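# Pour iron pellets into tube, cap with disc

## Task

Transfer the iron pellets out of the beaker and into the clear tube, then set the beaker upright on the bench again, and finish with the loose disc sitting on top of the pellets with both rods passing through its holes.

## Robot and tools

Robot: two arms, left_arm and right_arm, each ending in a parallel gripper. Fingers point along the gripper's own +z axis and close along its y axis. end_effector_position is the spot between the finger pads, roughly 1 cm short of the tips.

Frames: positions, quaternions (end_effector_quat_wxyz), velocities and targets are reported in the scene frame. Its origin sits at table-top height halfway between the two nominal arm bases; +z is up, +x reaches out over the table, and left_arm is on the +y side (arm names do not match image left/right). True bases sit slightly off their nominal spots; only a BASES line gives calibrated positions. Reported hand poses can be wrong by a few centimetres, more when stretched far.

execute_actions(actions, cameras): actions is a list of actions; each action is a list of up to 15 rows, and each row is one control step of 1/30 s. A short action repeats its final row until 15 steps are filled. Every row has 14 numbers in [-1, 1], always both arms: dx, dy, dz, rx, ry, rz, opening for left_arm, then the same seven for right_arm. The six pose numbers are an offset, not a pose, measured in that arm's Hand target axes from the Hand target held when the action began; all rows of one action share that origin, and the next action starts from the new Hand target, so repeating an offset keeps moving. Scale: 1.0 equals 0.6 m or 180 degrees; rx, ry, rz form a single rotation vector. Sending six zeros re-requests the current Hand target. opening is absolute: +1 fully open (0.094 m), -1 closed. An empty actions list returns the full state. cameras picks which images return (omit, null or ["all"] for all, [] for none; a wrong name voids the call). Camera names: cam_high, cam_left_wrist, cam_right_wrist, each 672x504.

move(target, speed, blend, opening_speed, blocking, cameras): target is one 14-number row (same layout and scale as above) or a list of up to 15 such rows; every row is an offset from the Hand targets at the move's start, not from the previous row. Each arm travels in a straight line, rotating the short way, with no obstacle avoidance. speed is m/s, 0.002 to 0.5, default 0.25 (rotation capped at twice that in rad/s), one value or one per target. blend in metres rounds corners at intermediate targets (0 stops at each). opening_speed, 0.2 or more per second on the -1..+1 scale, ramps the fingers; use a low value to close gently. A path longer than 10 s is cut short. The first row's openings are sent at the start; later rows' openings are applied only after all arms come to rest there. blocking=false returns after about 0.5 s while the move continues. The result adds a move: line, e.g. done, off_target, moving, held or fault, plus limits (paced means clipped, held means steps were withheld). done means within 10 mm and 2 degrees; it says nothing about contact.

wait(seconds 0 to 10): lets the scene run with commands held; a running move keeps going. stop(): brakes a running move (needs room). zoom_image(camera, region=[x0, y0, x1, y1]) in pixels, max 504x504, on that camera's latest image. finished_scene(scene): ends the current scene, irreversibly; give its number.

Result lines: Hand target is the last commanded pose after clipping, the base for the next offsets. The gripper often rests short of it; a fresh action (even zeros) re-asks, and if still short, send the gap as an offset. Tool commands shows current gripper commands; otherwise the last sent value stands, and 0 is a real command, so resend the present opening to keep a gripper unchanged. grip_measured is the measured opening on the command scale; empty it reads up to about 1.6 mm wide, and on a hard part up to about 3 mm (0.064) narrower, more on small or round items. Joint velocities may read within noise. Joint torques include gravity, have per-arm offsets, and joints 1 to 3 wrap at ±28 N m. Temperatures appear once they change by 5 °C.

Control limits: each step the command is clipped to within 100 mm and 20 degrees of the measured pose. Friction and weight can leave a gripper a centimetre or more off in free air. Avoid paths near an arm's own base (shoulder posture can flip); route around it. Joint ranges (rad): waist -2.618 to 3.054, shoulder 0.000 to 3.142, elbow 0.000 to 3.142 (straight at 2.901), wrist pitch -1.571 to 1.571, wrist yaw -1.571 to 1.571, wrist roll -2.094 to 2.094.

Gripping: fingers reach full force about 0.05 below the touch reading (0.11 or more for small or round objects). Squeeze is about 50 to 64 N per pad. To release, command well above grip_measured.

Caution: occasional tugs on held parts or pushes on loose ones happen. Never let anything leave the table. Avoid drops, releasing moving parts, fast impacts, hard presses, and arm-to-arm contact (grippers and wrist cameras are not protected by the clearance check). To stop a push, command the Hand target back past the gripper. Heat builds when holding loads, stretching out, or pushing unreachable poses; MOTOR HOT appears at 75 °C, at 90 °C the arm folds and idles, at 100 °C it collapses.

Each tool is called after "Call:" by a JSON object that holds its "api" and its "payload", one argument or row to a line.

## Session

Call:
{"api": "execute_actions", "payload": {
  "actions": []
}}

Scene clock: 0.00 s.
left_arm: end_effector_position=(+0.4260, +0.3074, +0.1358) grip_measured=+1.000 end_effector_quat_wxyz=(+0.659, -0.063, +0.749, +0.029) | right_arm: end_effector_position=(+0.3694, -0.3503, +0.1808) grip_measured=+1.000 end_effector_quat_wxyz=(+0.690, +0.071, +0.720, +0.012)
Joint positions: left_arm=[-0.008 1.556 0.261 1.162 -0.152 -0.06 0.094] | right_arm=[-0.118 1.526 0.189 1.29 -0.025 0.115 0.094]
Joint velocities: within noise
Joint torques (N m): no reading
Heat: left arm: 23 °C; right arm: 26 °C.
Hand target: left_arm +0.4281, +0.3078, +0.1431; +0.666, -0.067, +0.742, +0.028 | right_arm +0.3714, -0.3499, +0.1900; +0.700, +0.066, +0.711, +0.012
Tool commands: left_gripper/opening=+1.0 right_gripper/opening=+1.0

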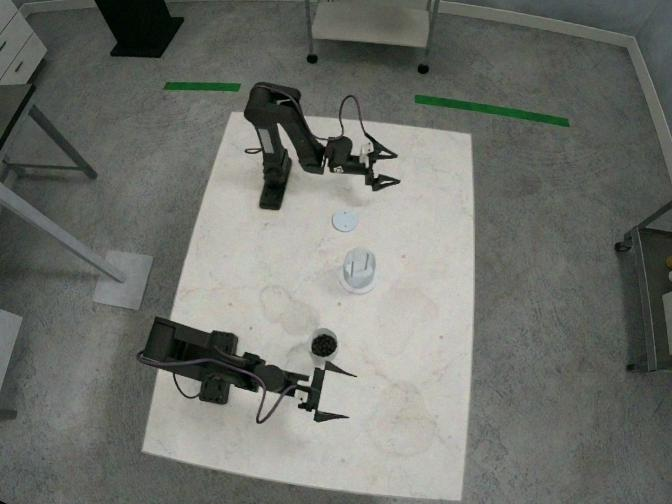

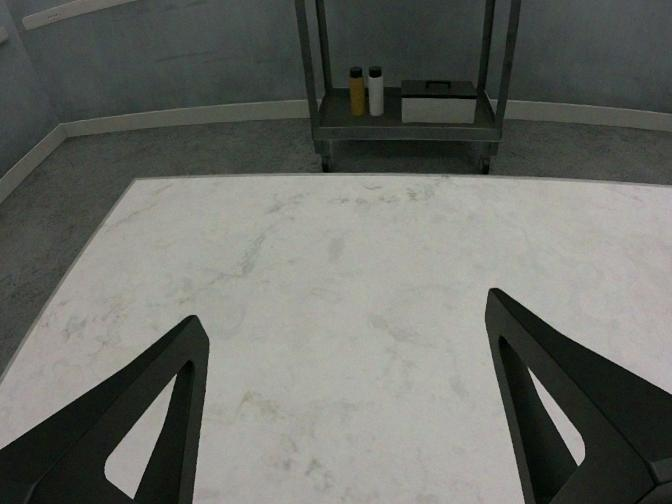

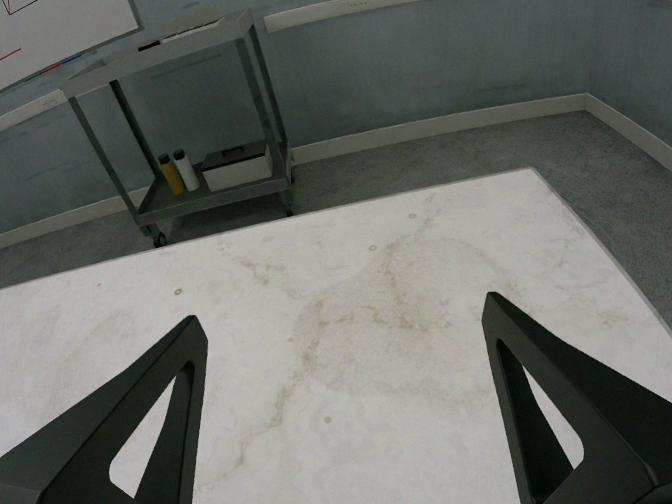

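Call:
{"api": "zoom_image", "payload": {
  "camera": "cam_high",
  "region": [250, 180, 450, 380]
}}

Scaled by 2.520.

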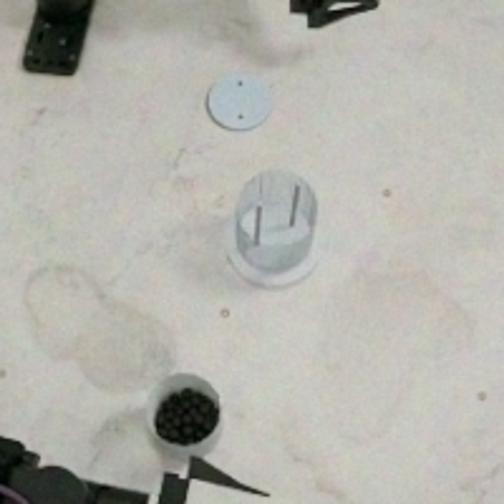

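Call:
{"api": "move", "payload": {
  "target": [-0.1903, -0.2773, -0.3848, 0.3201, 0.1515, 0.1356, 1, 0.0357, 0.2108, -0.2038, -0.3479, 0.1130, -0.0967, 1],
  "speed": 0.3
}}

Scene clock: 13.83 s.
left_arm: end_effector_position=(+0.2403, +0.1209, +0.2836) grip_measured=+1.000 end_effector_quat_wxyz=(+0.412, +0.394, +0.795, -0.207) | right_arm: end_effector_position=(+0.2570, -0.2152, +0.1737) grip_measured=+1.000 end_effector_quat_wxyz=(+0.491, -0.398, +0.721, +0.282)
Joint positions: left_arm=[-0.422 0.83 1.046 -0.887 0.393 0.29 0.094] | right_arm=[-0.252 1.097 0.47 -0.279 -1.098 -0.832 0.094]
Joint torques (N m): left_arm=[-0.9 -0.49 8.28 1.42 0.24 0.09] | right_arm=[0.77 -1.81 7.8 0.8 -0.58 -0.09]
Hand target: left_arm +0.2349, +0.1203, +0.2899; +0.411, +0.403, +0.790, -0.210 | right_arm +0.2591, -0.2129, +0.1849; +0.497, -0.409, +0.709, +0.286
Off the commanded pose: left_arm 0.008 m, 1 deg | right_arm 0.012 m, 2 deg.
move: off_target (right_arm)

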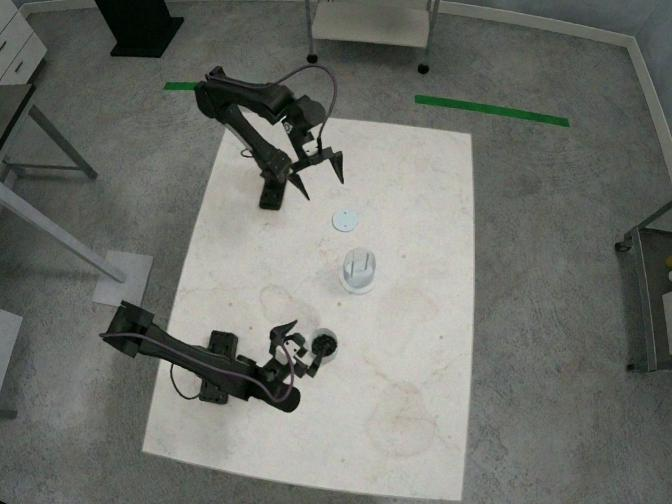

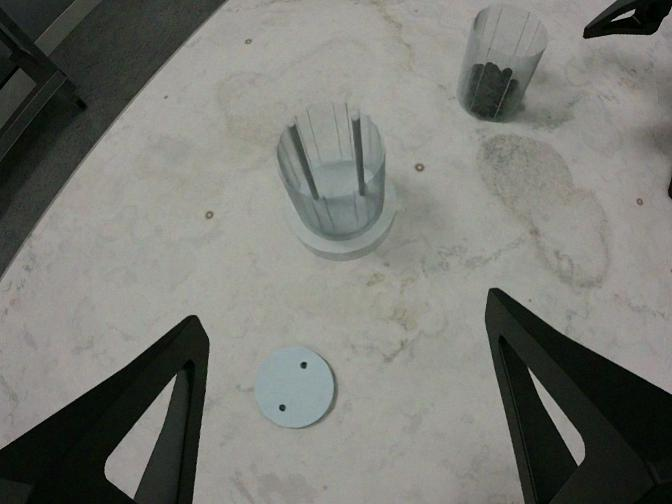

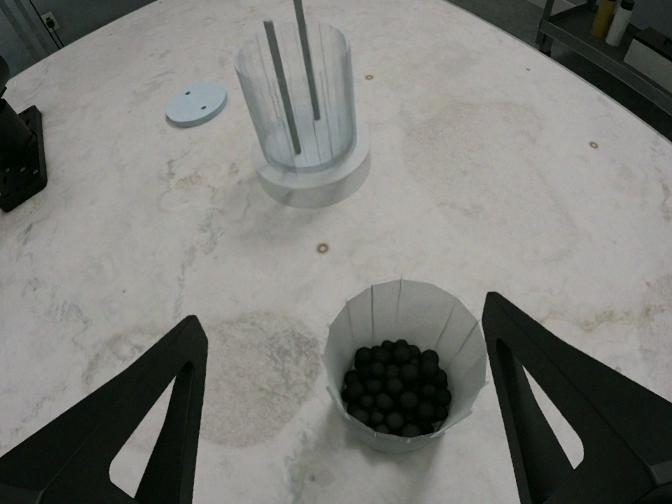

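Call:
{"api": "move", "payload": {
  "target": [0, 0, 0, 0, 0, 0, 1, 0.0440, -0.0505, 0.0450, 0, 0, 0, 1],
  "speed": 0.15,
  "cameras": ["cam_right_wrist"]
}}

Scene clock: 17.13 s.
left_arm: end_effector_position=(+0.2403, +0.1209, +0.2836) grip_measured=+1.000 end_effector_quat_wxyz=(+0.412, +0.394, +0.795, -0.207) | right_arm: end_effector_position=(+0.2853, -0.2162, +0.1424) grip_measured=+1.000 end_effector_quat_wxyz=(+0.487, -0.402, +0.719, +0.290)
Joint positions: left_arm=[-0.422 0.83 1.046 -0.887 0.393 0.29 0.094] | right_arm=[-0.229 1.342 0.47 -0.027 -1.096 -0.815 0.094]
Joint torques (N m): left_arm=[-0.81 -0.28 8.32 1.42 0.25 0.11] | right_arm=[0.61 -3.06 6.28 1.27 -0.41 0.19]
Hand target: left_arm +0.2349, +0.1203, +0.2899; +0.411, +0.403, +0.790, -0.210 | right_arm +0.2936, -0.2139, +0.1508; +0.497, -0.409, +0.709, +0.286
Off the commanded pose: left_arm 0.008 m, 1 deg | right_arm 0.012 m, 2 deg.
move: off_target (right_arm)
Images, in order: cam_right_wrist.

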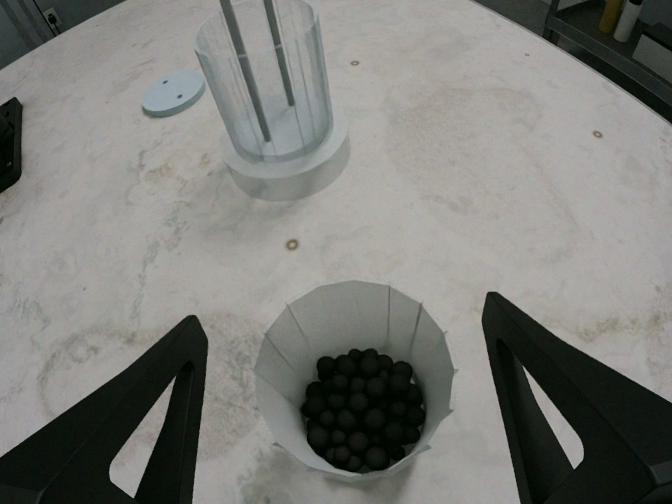

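Call:
{"api": "move", "payload": {
  "target": [0, 0, 0, 0, 0, 0, 1, 0.0418, -0.0089, 0.0166, 0, 0, 0, 1],
  "speed": 0.12,
  "cameras": ["cam_right_wrist"]
}}

Scene clock: 20.07 s.
left_arm: end_effector_position=(+0.2405, +0.1212, +0.2836) grip_measured=+1.000 end_effector_quat_wxyz=(+0.413, +0.394, +0.795, -0.206) | right_arm: end_effector_position=(+0.2991, -0.2193, +0.1239) grip_measured=+1.000 end_effector_quat_wxyz=(+0.494, -0.406, +0.715, +0.283)
Joint positions: left_arm=[-0.42 0.83 1.046 -0.887 0.393 0.291 0.094] | right_arm=[-0.229 1.47 0.462 0.131 -1.095 -0.815 0.094]
Joint torques (N m): left_arm=[-0.77 -0.27 8.57 1.45 0.25 0.08] | right_arm=[0.4 -3.78 3.45 1.26 -0.44 0.1]
Hand target: left_arm +0.2349, +0.1203, +0.2899; +0.411, +0.403, +0.790, -0.210 | right_arm +0.2986, -0.2159, +0.1239; +0.497, -0.409, +0.709, +0.286
Off the commanded pose: left_arm 0.008 m, 1 deg | right_arm 0.003 m, 1 deg.
move: done
Images, in order: cam_right_wrist.

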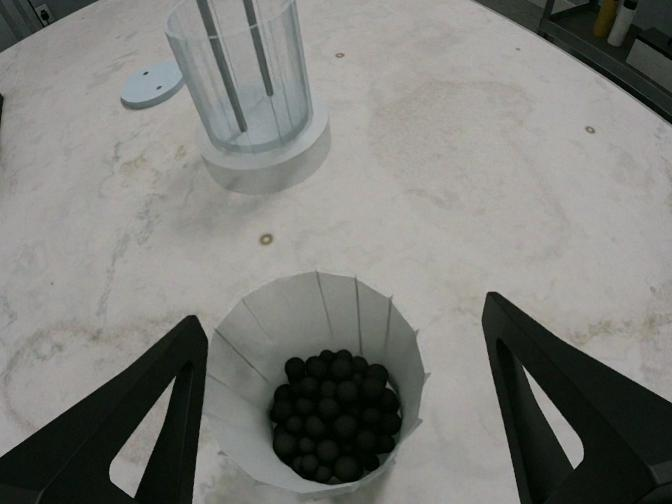

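Call:
{"api": "move", "payload": {
  "target": [0, 0, 0, 0, 0, 0, 1, 0.00326, 0.0193, -0.00925, 0, 0, 0, 1],
  "speed": 0.1,
  "cameras": ["cam_right_wrist"]
}}

Scene clock: 22.13 s.
left_arm: end_effector_position=(+0.2405, +0.1212, +0.2836) grip_measured=+1.000 end_effector_quat_wxyz=(+0.413, +0.394, +0.795, -0.206) | right_arm: end_effector_position=(+0.2868, -0.2165, +0.1158) grip_measured=+1.000 end_effector_quat_wxyz=(+0.484, -0.398, +0.722, +0.293)
Joint positions: left_arm=[-0.42 0.83 1.046 -0.887 0.393 0.291 0.094] | right_arm=[-0.229 1.454 0.418 0.132 -1.096 -0.806 0.094]
Joint torques (N m): left_arm=[-0.88 -0.34 8.61 1.4 0.2 0.05] | right_arm=[-0.36 -6.8 3.49 1.04 -0.46 -0.07]
Hand target: left_arm +0.2349, +0.1203, +0.2899; +0.411, +0.403, +0.790, -0.210 | right_arm +0.2856, -0.2152, +0.1239; +0.497, -0.409, +0.709, +0.286
Off the commanded pose: left_arm 0.008 m, 1 deg | right_arm 0.008 m, 3 deg.
move: off_target (right_arm)
Images, in order: cam_right_wrist.

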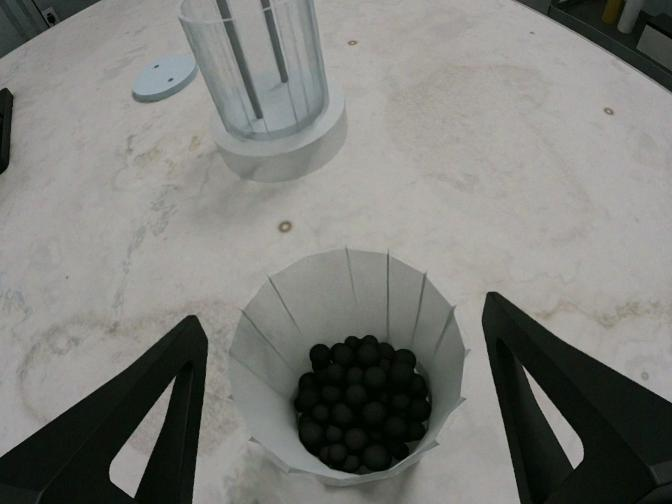

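Call:
{"api": "move", "payload": {
  "target": [0, 0, 0, 0, 0, 0, 1, 0.0305, -0.0032, 0.0119, 0, 0, 0, 1],
  "speed": 0.1,
  "cameras": ["cam_right_wrist"]
}}

Scene clock: 24.53 s.
left_arm: end_effector_position=(+0.2405, +0.1212, +0.2836) grip_measured=+1.000 end_effector_quat_wxyz=(+0.413, +0.394, +0.795, -0.206) | right_arm: end_effector_position=(+0.2877, -0.2167, +0.1038) grip_measured=+1.000 end_effector_quat_wxyz=(+0.489, -0.402, +0.718, +0.288)
Joint positions: left_arm=[-0.42 0.83 1.046 -0.887 0.393 0.291 0.094] | right_arm=[-0.229 1.514 0.39 0.233 -1.096 -0.81 0.094]
Joint torques (N m): left_arm=[-1.03 -0.38 8.38 1.44 0.26 0.09] | right_arm=[-0.35 -3.6 3.19 1.26 -0.52 -0.07]
Hand target: left_arm +0.2349, +0.1203, +0.2899; +0.411, +0.403, +0.790, -0.210 | right_arm +0.2875, -0.2158, +0.1043; +0.497, -0.409, +0.709, +0.286
Off the commanded pose: left_arm 0.008 m, 1 deg | right_arm 0.001 m, 2 deg.
move: done
Images, in order: cam_right_wrist.

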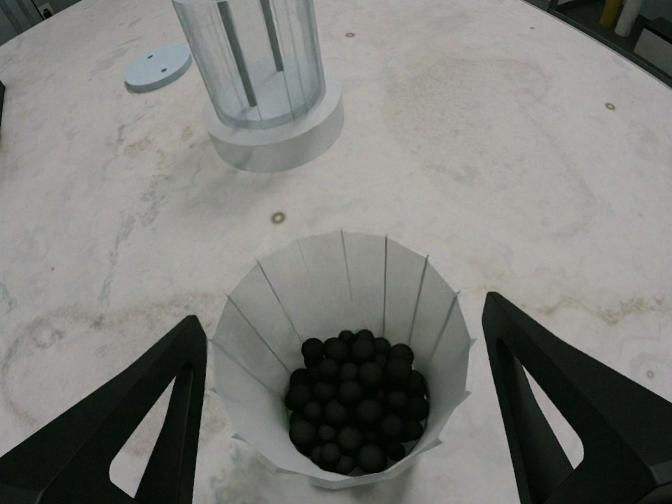

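Call:
{"api": "move", "payload": {
  "target": [0, 0, 0, 0, 0, 0, 1, 0.0516, 0, 0.0187, 0, 0, 0, 1],
  "speed": 0.1,
  "cameras": ["cam_right_wrist", "cam_left_wrist"]
}}

Scene clock: 26.73 s.
left_arm: end_effector_position=(+0.2405, +0.1212, +0.2836) grip_measured=+1.000 end_effector_quat_wxyz=(+0.413, +0.394, +0.795, -0.206) | right_arm: end_effector_position=(+0.2881, -0.2168, +0.0714) grip_measured=+1.000 end_effector_quat_wxyz=(+0.492, -0.406, +0.716, +0.285)
Joint positions: left_arm=[-0.42 0.83 1.046 -0.887 0.393 0.291 0.094] | right_arm=[-0.229 1.697 0.346 0.464 -1.096 -0.821 0.094]
Joint torques (N m): left_arm=[-0.87 -0.24 8.42 1.42 0.25 0.08] | right_arm=[-0.5 -3.92 2.25 1.27 -0.49 0.03]
Hand target: left_arm +0.2349, +0.1203, +0.2899; +0.411, +0.403, +0.790, -0.210 | right_arm +0.2875, -0.2158, +0.0713; +0.497, -0.409, +0.709, +0.286
Off the commanded pose: left_arm 0.008 m, 1 deg | right_arm 0.001 m, 1 deg.
move: done
Images, in order: cam_left_wrist, cam_right_wrist.

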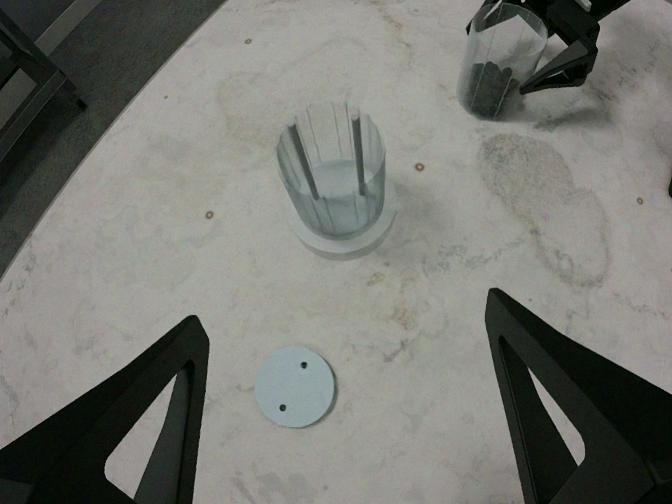

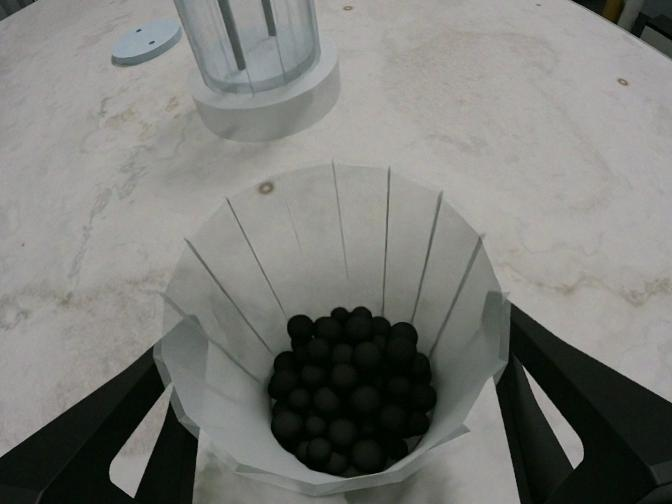

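Call:
{"api": "move", "payload": {
  "target": [
    [0, 0, 0, 0, 0, 0, 1, 0.0172, 0, 0.0062, 0, 0, 0, 1],
    [0, 0, 0, 0, 0, 0, 1, 0.0172, 0, 0.0062, 0, 0, 0, 0.4]
  ],
  "speed": 0.1,
  "opening_speed": 0.25,
  "cameras": ["cam_right_wrist", "cam_left_wrist"]
}}

Scene clock: 32.10 s.
left_arm: end_effector_position=(+0.2403, +0.1209, +0.2836) grip_measured=+1.000 end_effector_quat_wxyz=(+0.413, +0.394, +0.795, -0.207) | right_arm: end_effector_position=(+0.2884, -0.2160, +0.0605) grip_measured=+0.661 end_effector_quat_wxyz=(+0.492, -0.408, +0.715, +0.285)
Joint positions: left_arm=[-0.422 0.83 1.046 -0.887 0.393 0.291 0.094] | right_arm=[-0.226 1.767 0.338 0.543 -1.096 -0.821 0.078]
Joint torques (N m): left_arm=[-0.94 -0.38 8.39 1.44 0.23 0.09] | right_arm=[-0.42 -4.22 1.91 1.28 -0.5 0.04]
Hand target: left_arm +0.2349, +0.1203, +0.2899; +0.411, +0.403, +0.790, -0.210 | right_arm +0.2875, -0.2159, +0.0604; +0.497, -0.409, +0.709, +0.286
Off the commanded pose: left_arm 0.008 m, 1 deg | right_arm 0.001 m, 1 deg.
move: done
Images, in order: cam_left_wrist, cam_right_wrist.

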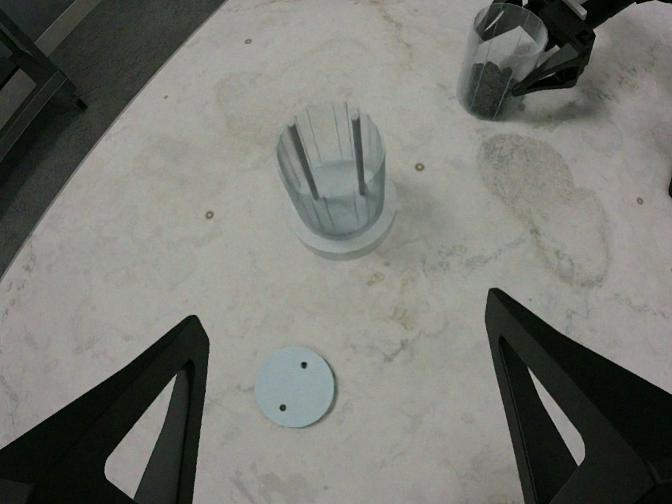

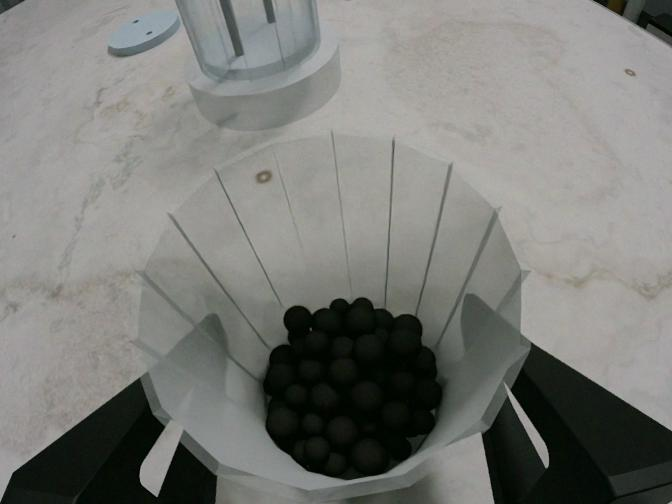

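Call:
{"api": "move", "payload": {
  "target": [
    [0, 0, 0, 0, 0, 0, 1, -0.1095, -0.0001, -0.0397, 0, 0, 0, 0.4],
    [0, 0, 0, 0, 0, 0, 1, -0.4055, -0.1417, 0.1917, 0.1356, 0.0001, 0.0491, 0.4]
  ],
  "speed": [0.08, 0.15],
  "blend": 0.03
}}

Scene clock: 39.37 s.
left_arm: end_effector_position=(+0.2405, +0.1212, +0.2836) grip_measured=+1.000 end_effector_quat_wxyz=(+0.413, +0.394, +0.795, -0.206) | right_arm: end_effector_position=(+0.4467, -0.1000, +0.2223) grip_measured=+0.661 end_effector_quat_wxyz=(+0.521, -0.245, +0.802, +0.160)
Joint positions: left_arm=[-0.42 0.83 1.046 -0.887 0.393 0.291 0.094] | right_arm=[0.367 1.64 1.024 0.189 -0.196 -0.088 0.078]
Joint torques (N m): left_arm=[-0.85 -0.38 8.64 1.41 0.22 0.08] | right_arm=[0.4 -7.98 9.25 1.81 -0.02 0.2]
Hand target: left_arm +0.2349, +0.1203, +0.2899; +0.411, +0.403, +0.790, -0.210 | right_arm +0.4568, -0.0928, +0.2498; +0.549, -0.240, +0.783, +0.167
Off the commanded pose: left_arm 0.008 m, 1 deg | right_arm 0.030 m, 4 deg.
move: off_target (right_arm)

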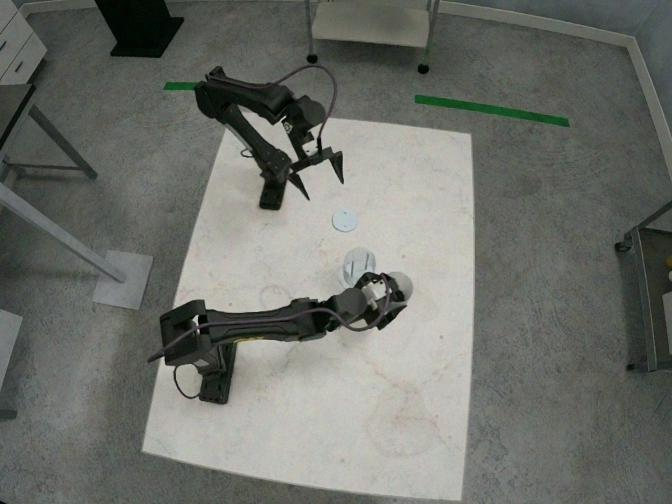

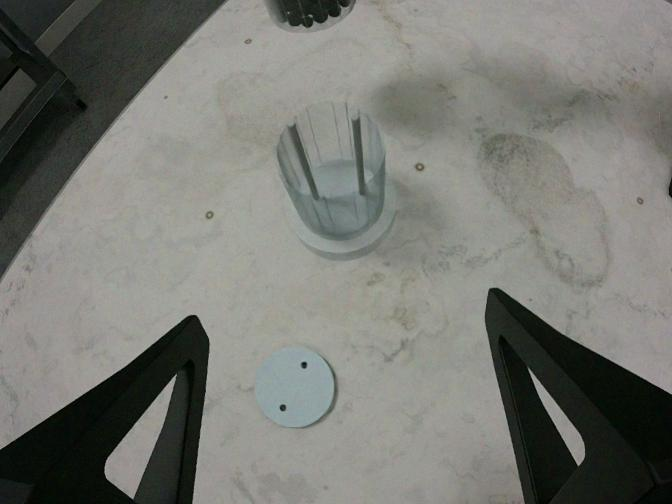

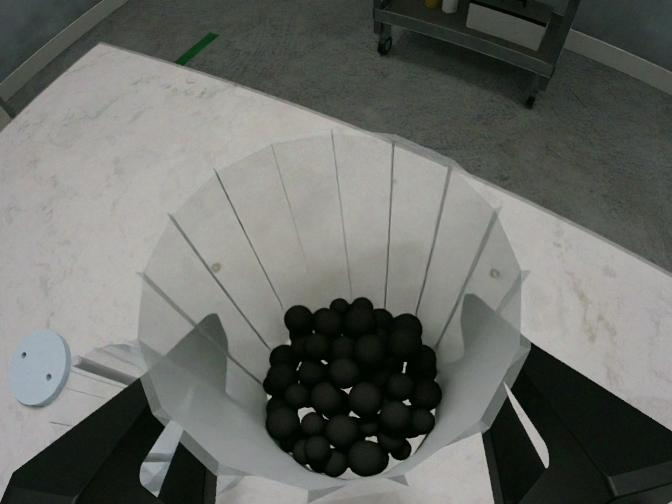

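Call:
{"api": "move", "payload": {
  "target": [0, 0, 0, 0, -0.0667, 0, 1, 0.0563, 0, 0.04, 0.1138, 0, -0.3133, 0.4],
  "speed": 0.25
}}

Scene clock: 44.73 s.
left_arm: end_effector_position=(+0.2327, +0.1208, +0.2826) grip_measured=+1.000 end_effector_quat_wxyz=(+0.478, +0.386, +0.751, -0.244) | right_arm: end_effector_position=(+0.4580, -0.0912, +0.1825) grip_measured=+0.661 end_effector_quat_wxyz=(+0.552, -0.508, +0.620, -0.230)
Joint positions: left_arm=[-0.355 0.673 0.859 -0.695 0.516 0.271 0.094] | right_arm=[0.523 1.796 0.886 0.614 0.234 -1.011 0.078]
Joint torques (N m): left_arm=[0.79 -0.69 6.06 2.13 0.26 -0.09] | right_arm=[0.46 -8.39 5.37 2.68 0.2 -0.13]
Hand target: left_arm +0.2349, +0.1203, +0.2899; +0.492, +0.379, +0.743, -0.251 | right_arm +0.4659, -0.0867, +0.2098; +0.595, -0.482, +0.594, -0.247
Off the commanded pose: left_arm 0.008 m, 2 deg | right_arm 0.029 m, 7 deg.
move: off_target (right_arm)

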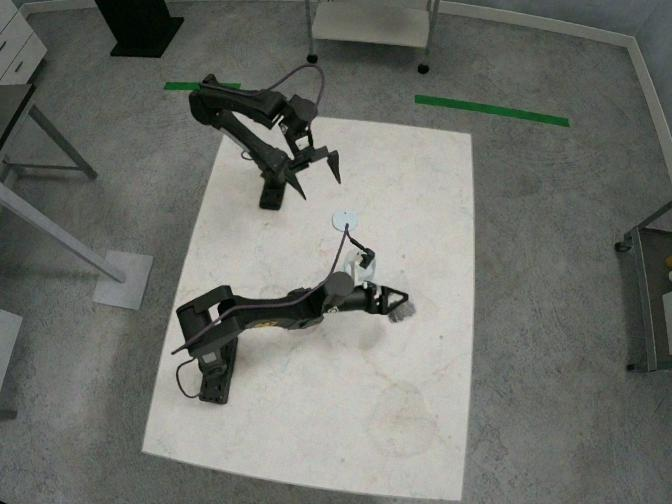

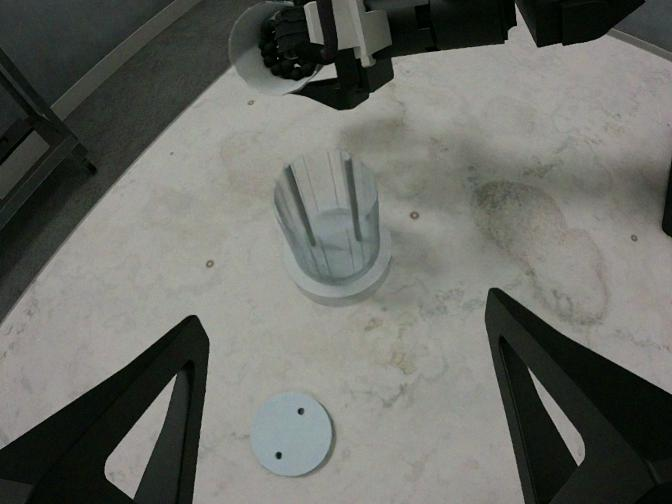

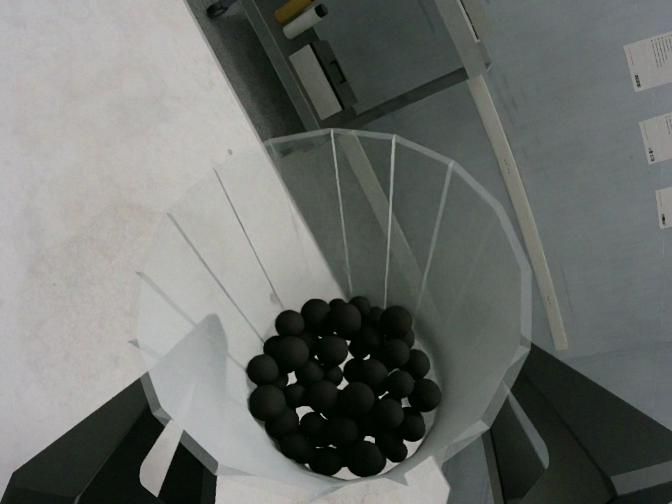

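Call:
{"api": "zoom_image", "payload": {
  "camera": "cam_left_wrist",
  "region": [180, 0, 440, 320]
}}

Scaled by 1.575 from the camera's 672x504 image, which has a finer 960x720 frame.

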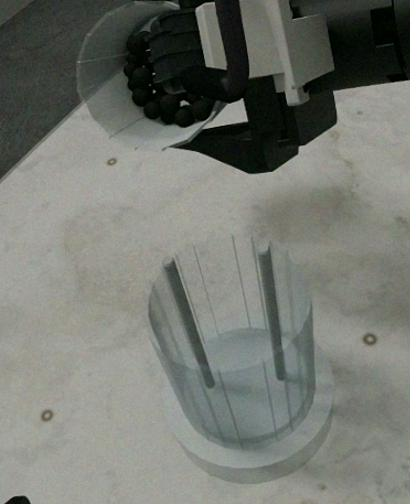

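Call:
{"api": "move", "payload": {
  "target": [0, 0, 0, 0, 0, 0, 1, -0.0530, 0.0228, -0.0690, 0.0285, 0, -0.0783, 0.4],
  "speed": 0.12
}}

Scene clock: 51.17 s.
left_arm: end_effector_position=(+0.2327, +0.1208, +0.2826) grip_measured=+1.000 end_effector_quat_wxyz=(+0.478, +0.385, +0.751, -0.244) | right_arm: end_effector_position=(+0.4139, -0.0659, +0.1674) grip_measured=+0.661 end_effector_quat_wxyz=(-0.522, +0.575, -0.539, +0.326)
Joint positions: left_arm=[-0.355 0.673 0.859 -0.695 0.516 0.27 0.094] | right_arm=[0.679 1.796 0.755 0.772 0.419 -1.264 0.078]
Joint torques (N m): left_arm=[0.83 -0.81 5.96 2.09 0.34 -0.07] | right_arm=[0.51 -12.81 4.57 2.62 0.22 -0.13]
Hand target: left_arm +0.2349, +0.1203, +0.2899; +0.492, +0.379, +0.743, -0.251 | right_arm +0.4175, -0.0651, +0.2199; -0.581, +0.524, -0.519, +0.344
Off the commanded pose: left_arm 0.008 m, 2 deg | right_arm 0.053 m, 9 deg.
move: off_target (right_arm)

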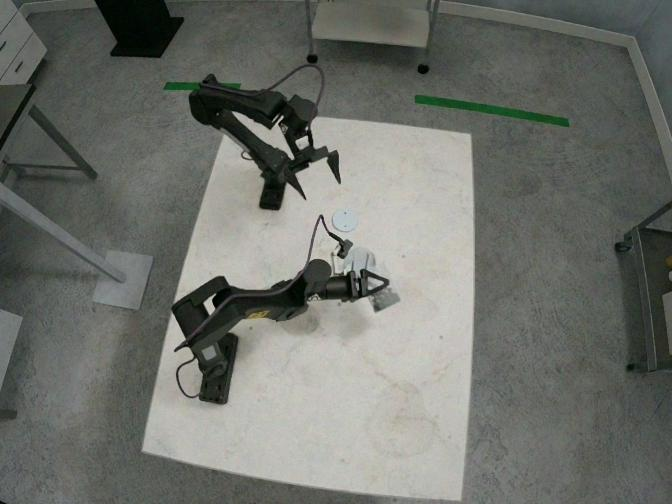

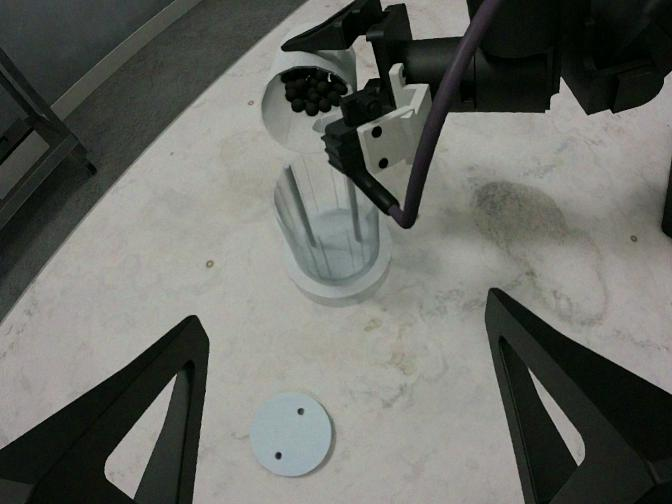

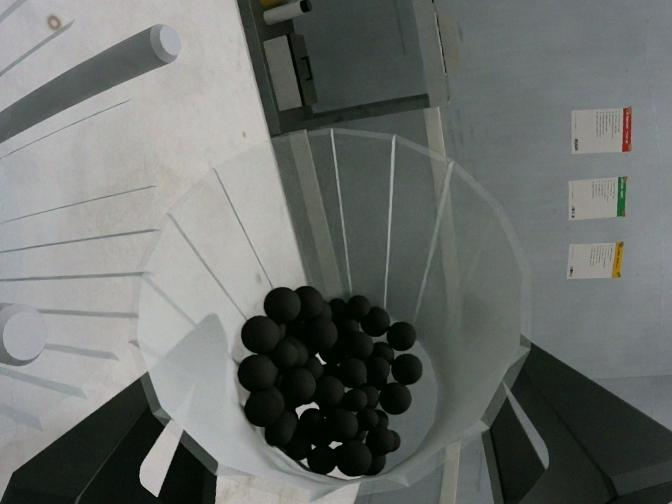

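Call:
{"api": "zoom_image", "payload": {
  "camera": "cam_left_wrist",
  "region": [220, 0, 460, 320]
}}

Scaled by 1.575 from the camera's 672x504 image, which has a finer 960x720 frame.

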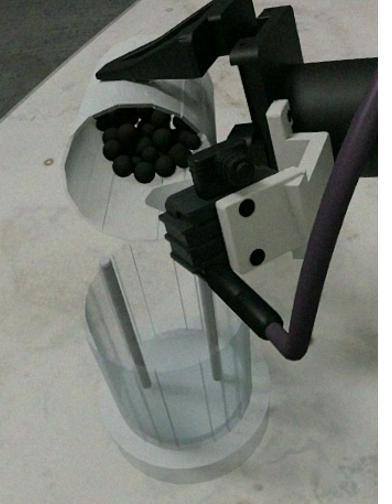

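Call:
{"api": "move", "payload": {
  "target": [0, 0, 0, 0, 0, 0, 1, -0.0412, -0.0200, -0.0453, 0.0109, 0.0001, -0.0315, 0.4],
  "speed": 0.1
}}

Call:
{"api": "zoom_image", "payload": {
  "camera": "cam_left_wrist",
  "region": [220, 0, 460, 320]
}}

Scene clock: 57.13 s.
left_arm: end_effector_position=(+0.2327, +0.1208, +0.2826) grip_measured=+1.000 end_effector_quat_wxyz=(+0.478, +0.385, +0.751, -0.244) | right_arm: end_effector_position=(+0.3879, -0.0511, +0.1893) grip_measured=+0.661 end_effector_quat_wxyz=(-0.517, +0.591, -0.499, +0.368)
Joint positions: left_arm=[-0.355 0.673 0.859 -0.695 0.516 0.27 0.094] | right_arm=[0.776 1.727 0.726 0.773 0.527 -1.372 0.078]
Joint torques (N m): left_arm=[0.8 -0.87 5.87 2.14 0.3 -0.11] | right_arm=[0.38 -12.88 4.77 2.51 0.23 -0.07]
Heat: left arm: 27 °C; right arm: 32 °C.
Hand target: left_arm +0.2349, +0.1203, +0.2899; +0.492, +0.379, +0.743, -0.251 | right_arm +0.3875, -0.0512, +0.2399; -0.572, +0.539, -0.486, +0.381
Off the commanded pose: left_arm 0.008 m, 2 deg | right_arm 0.051 m, 9 deg.
move: off_target (right_arm)

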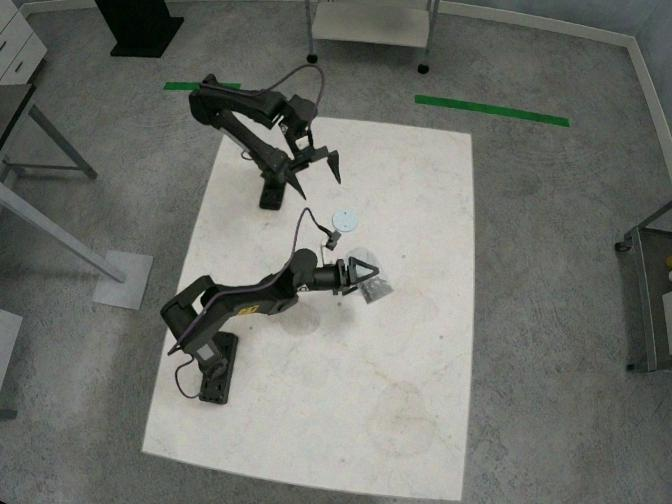

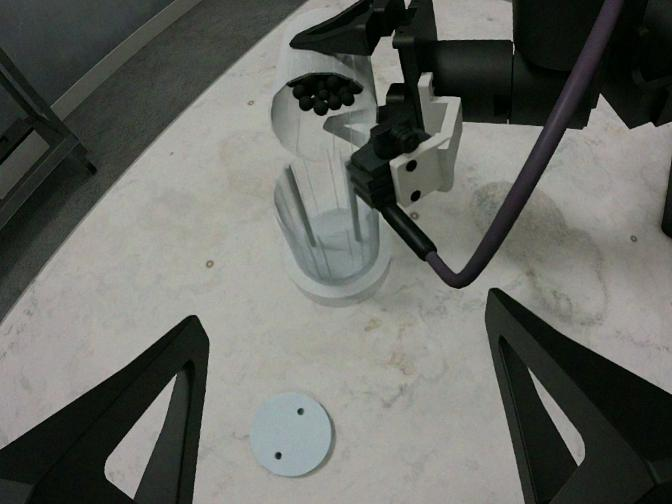

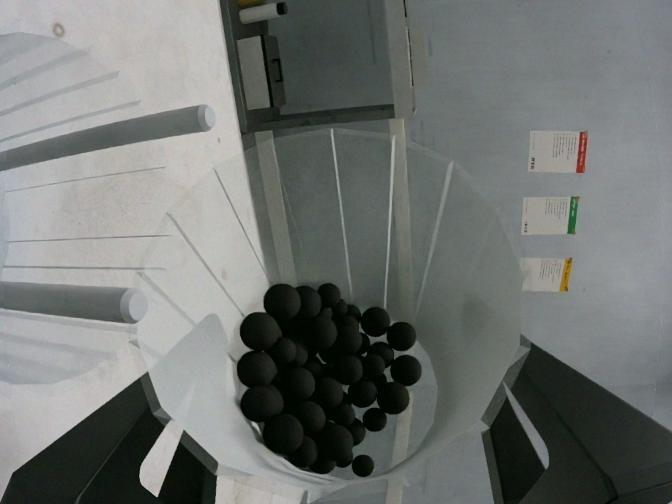

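Scaled by 1.575 from the camera's 672x504 image, which has a finer 960x720 frame.

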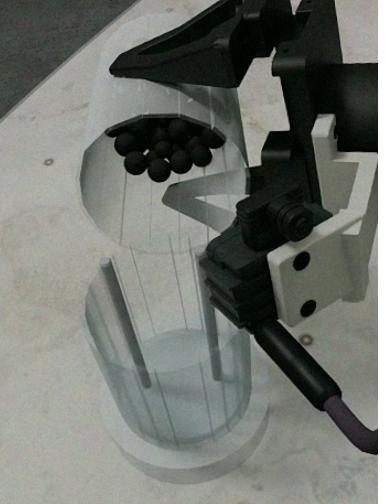

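Call:
{"api": "move", "payload": {
  "target": [0, 0, 0, 0, 0, 0, 1, -0.0085, 0.0010, 0.0058, 0.0151, 0, -0.0417, 0.4],
  "speed": 0.08,
  "cameras": ["cam_left_wrist", "cam_right_wrist"]
}}

Call:
{"api": "zoom_image", "payload": {
  "camera": "cam_left_wrist",
  "region": [220, 0, 460, 320]
}}

Scene clock: 64.00 s.
left_arm: end_effector_position=(+0.2327, +0.1208, +0.2826) grip_measured=+1.000 end_effector_quat_wxyz=(+0.478, +0.385, +0.751, -0.244) | right_arm: end_effector_position=(+0.3894, -0.0488, +0.2099) grip_measured=+0.661 end_effector_quat_wxyz=(-0.516, +0.598, -0.447, +0.420)
Joint positions: left_arm=[-0.355 0.673 0.859 -0.695 0.516 0.27 0.094] | right_arm=[0.784 1.727 0.726 0.865 0.547 -1.542 0.078]
Joint torques (N m): left_arm=[0.64 -0.77 6.12 2.17 0.29 -0.14] | right_arm=[0.58 -8.32 4.96 2.53 0.16 -0.02]
Hand target: left_arm +0.2349, +0.1203, +0.2899; +0.492, +0.379, +0.743, -0.251 | right_arm +0.3896, -0.0453, +0.2399; -0.558, +0.556, -0.441, +0.429
Off the commanded pose: left_arm 0.008 m, 2 deg | right_arm 0.030 m, 7 deg.
move: off_target (right_arm)
Images, in order: cam_left_wrist, cam_right_wrist.

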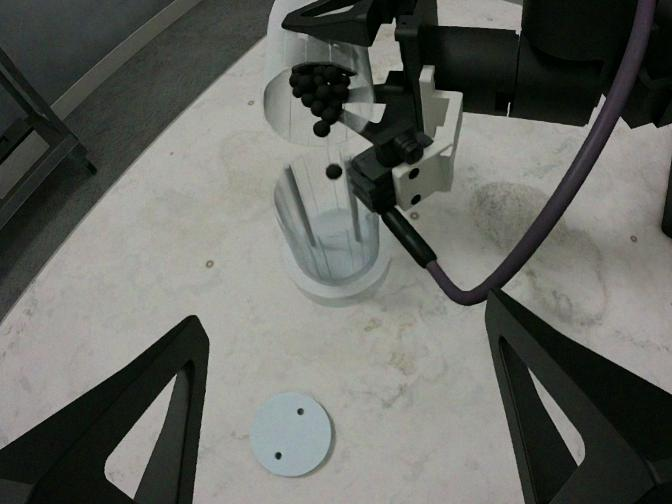

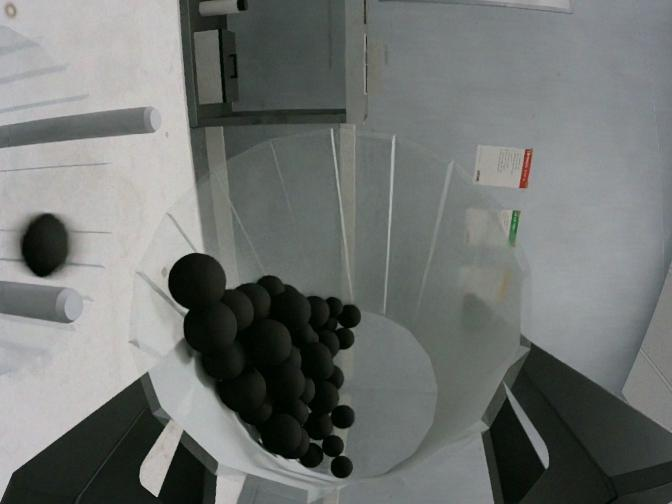

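Scaled by 1.575 from the camera's 672x504 image, which has a finer 960x720 frame.

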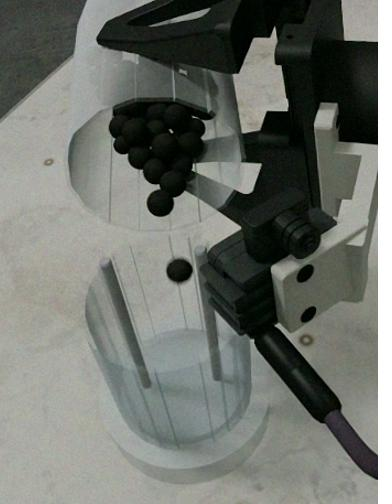

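Call:
{"api": "move", "payload": {
  "target": [0, 0, 0, 0, 0, 0, 1, -0.0090, 0.0202, -0.0033, 0.0151, 0.0001, -0.0417, 0.4],
  "speed": 0.08,
  "cameras": ["cam_left_wrist", "cam_right_wrist"]
}}

Call:
{"api": "zoom_image", "payload": {
  "camera": "cam_left_wrist",
  "region": [220, 0, 460, 320]
}}

Scene clock: 69.07 s.
left_arm: end_effector_position=(+0.2329, +0.1208, +0.2829) grip_measured=+1.000 end_effector_quat_wxyz=(+0.478, +0.385, +0.751, -0.245) | right_arm: end_effector_position=(+0.3878, -0.0442, +0.2155) grip_measured=+0.661 end_effector_quat_wxyz=(-0.520, +0.592, -0.395, +0.472)
Joint positions: left_arm=[-0.355 0.673 0.859 -0.694 0.516 0.268 0.094] | right_arm=[0.799 1.799 0.698 1.085 0.565 -1.711 0.078]
Joint torques (N m): left_arm=[0.58 -0.76 5.89 2.21 0.32 -0.1] | right_arm=[0.65 -7.36 4.45 2.14 0.08 0.01]
Hand target: left_arm +0.2349, +0.1203, +0.2899; +0.492, +0.379, +0.743, -0.251 | right_arm +0.3863, -0.0404, +0.2278; -0.542, +0.570, -0.393, +0.476
Off the commanded pose: left_arm 0.007 m, 2 deg | right_arm 0.013 m, 4 deg.
move: off_target (right_arm)
Images, in order: cam_left_wrist, cam_right_wrist.

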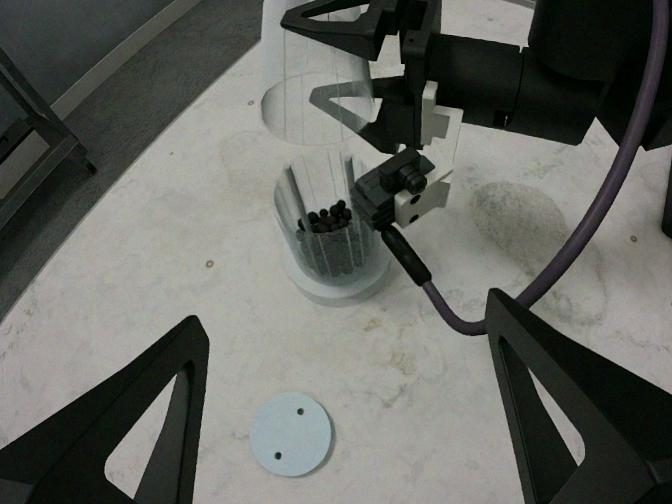

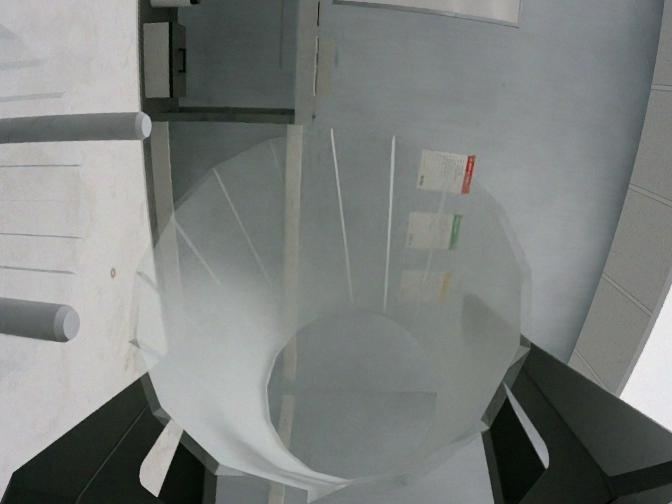

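Scaled by 1.575 from the camera's 672x504 image, which has a finer 960x720 frame.

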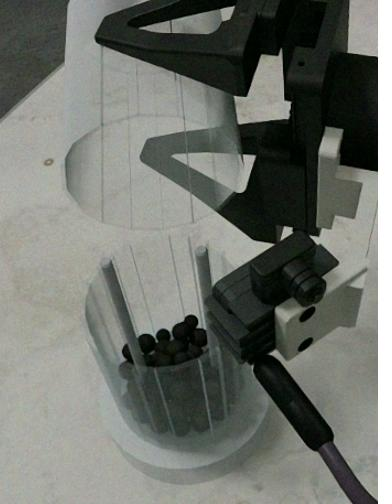

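Call:
{"api": "move", "payload": {
  "target": [
    [0, 0, 0, 0, 0, 0, 1, 0.1427, -0.0063, 0.0518, -0.0569, -0.0002, 0.1565, 0.4],
    [0.2395, 0.0903, 0.0885, -0.2216, 0.2513, -0.2637, 1, 0.2190, 0.2220, -0.2393, -0.2808, -0.1223, 0.4601, 0.4]
  ],
  "speed": [0.25, 0.3],
  "blend": 0.03
}}

Scene clock: 80.60 s.
left_arm: end_effector_position=(+0.2696, +0.1565, +0.1297) grip_measured=+1.000 end_effector_quat_wxyz=(+0.132, -0.043, +0.990, -0.011) | right_arm: end_effector_position=(+0.2869, -0.2179, +0.0993) grip_measured=+0.661 end_effector_quat_wxyz=(+0.493, -0.403, +0.721, +0.273)
Joint positions: left_arm=[-0.609 1.328 1.049 -1.068 -0.146 -0.697 0.094] | right_arm=[-0.226 1.511 0.359 0.292 -1.07 -0.798 0.078]
Joint torques (N m): left_arm=[0.69 -3.67 8.44 0.62 -0.26 -0.12] | right_arm=[-0.5 -3.7 4.98 0.92 -0.75 -0.12]
Hand target: left_arm +0.2745, +0.1579, +0.1369; +0.140, -0.055, +0.989, -0.007 | right_arm +0.2874, -0.2159, +0.1051; +0.498, -0.409, +0.709, +0.286
Off the commanded pose: left_arm 0.009 m, 2 deg | right_arm 0.006 m, 2 deg.
move: done

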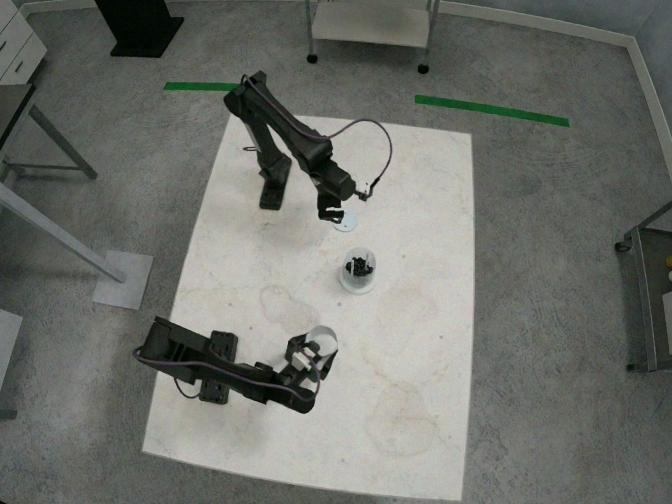

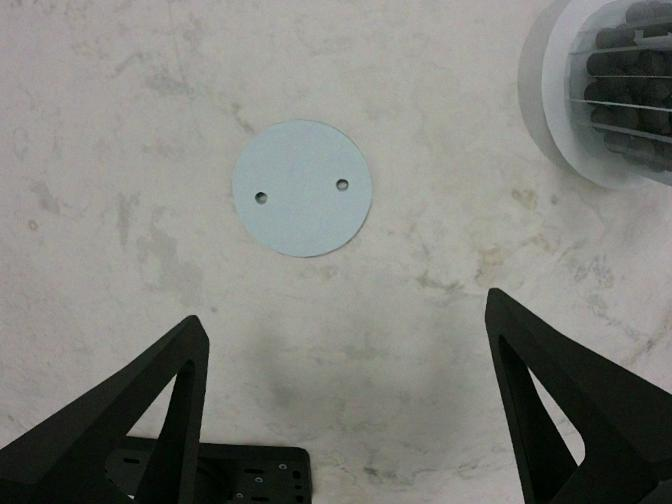

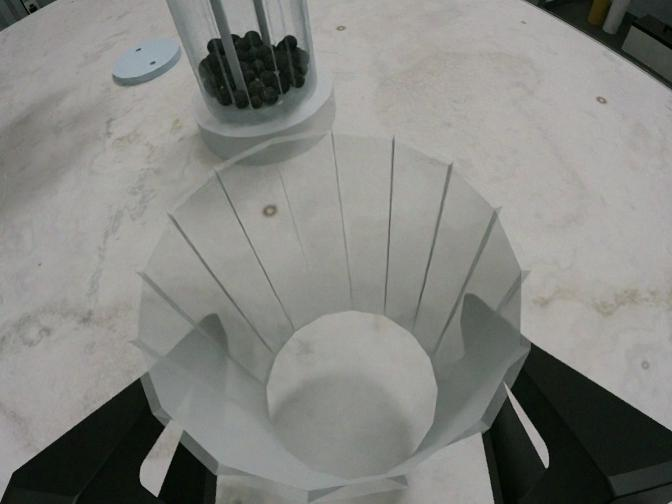

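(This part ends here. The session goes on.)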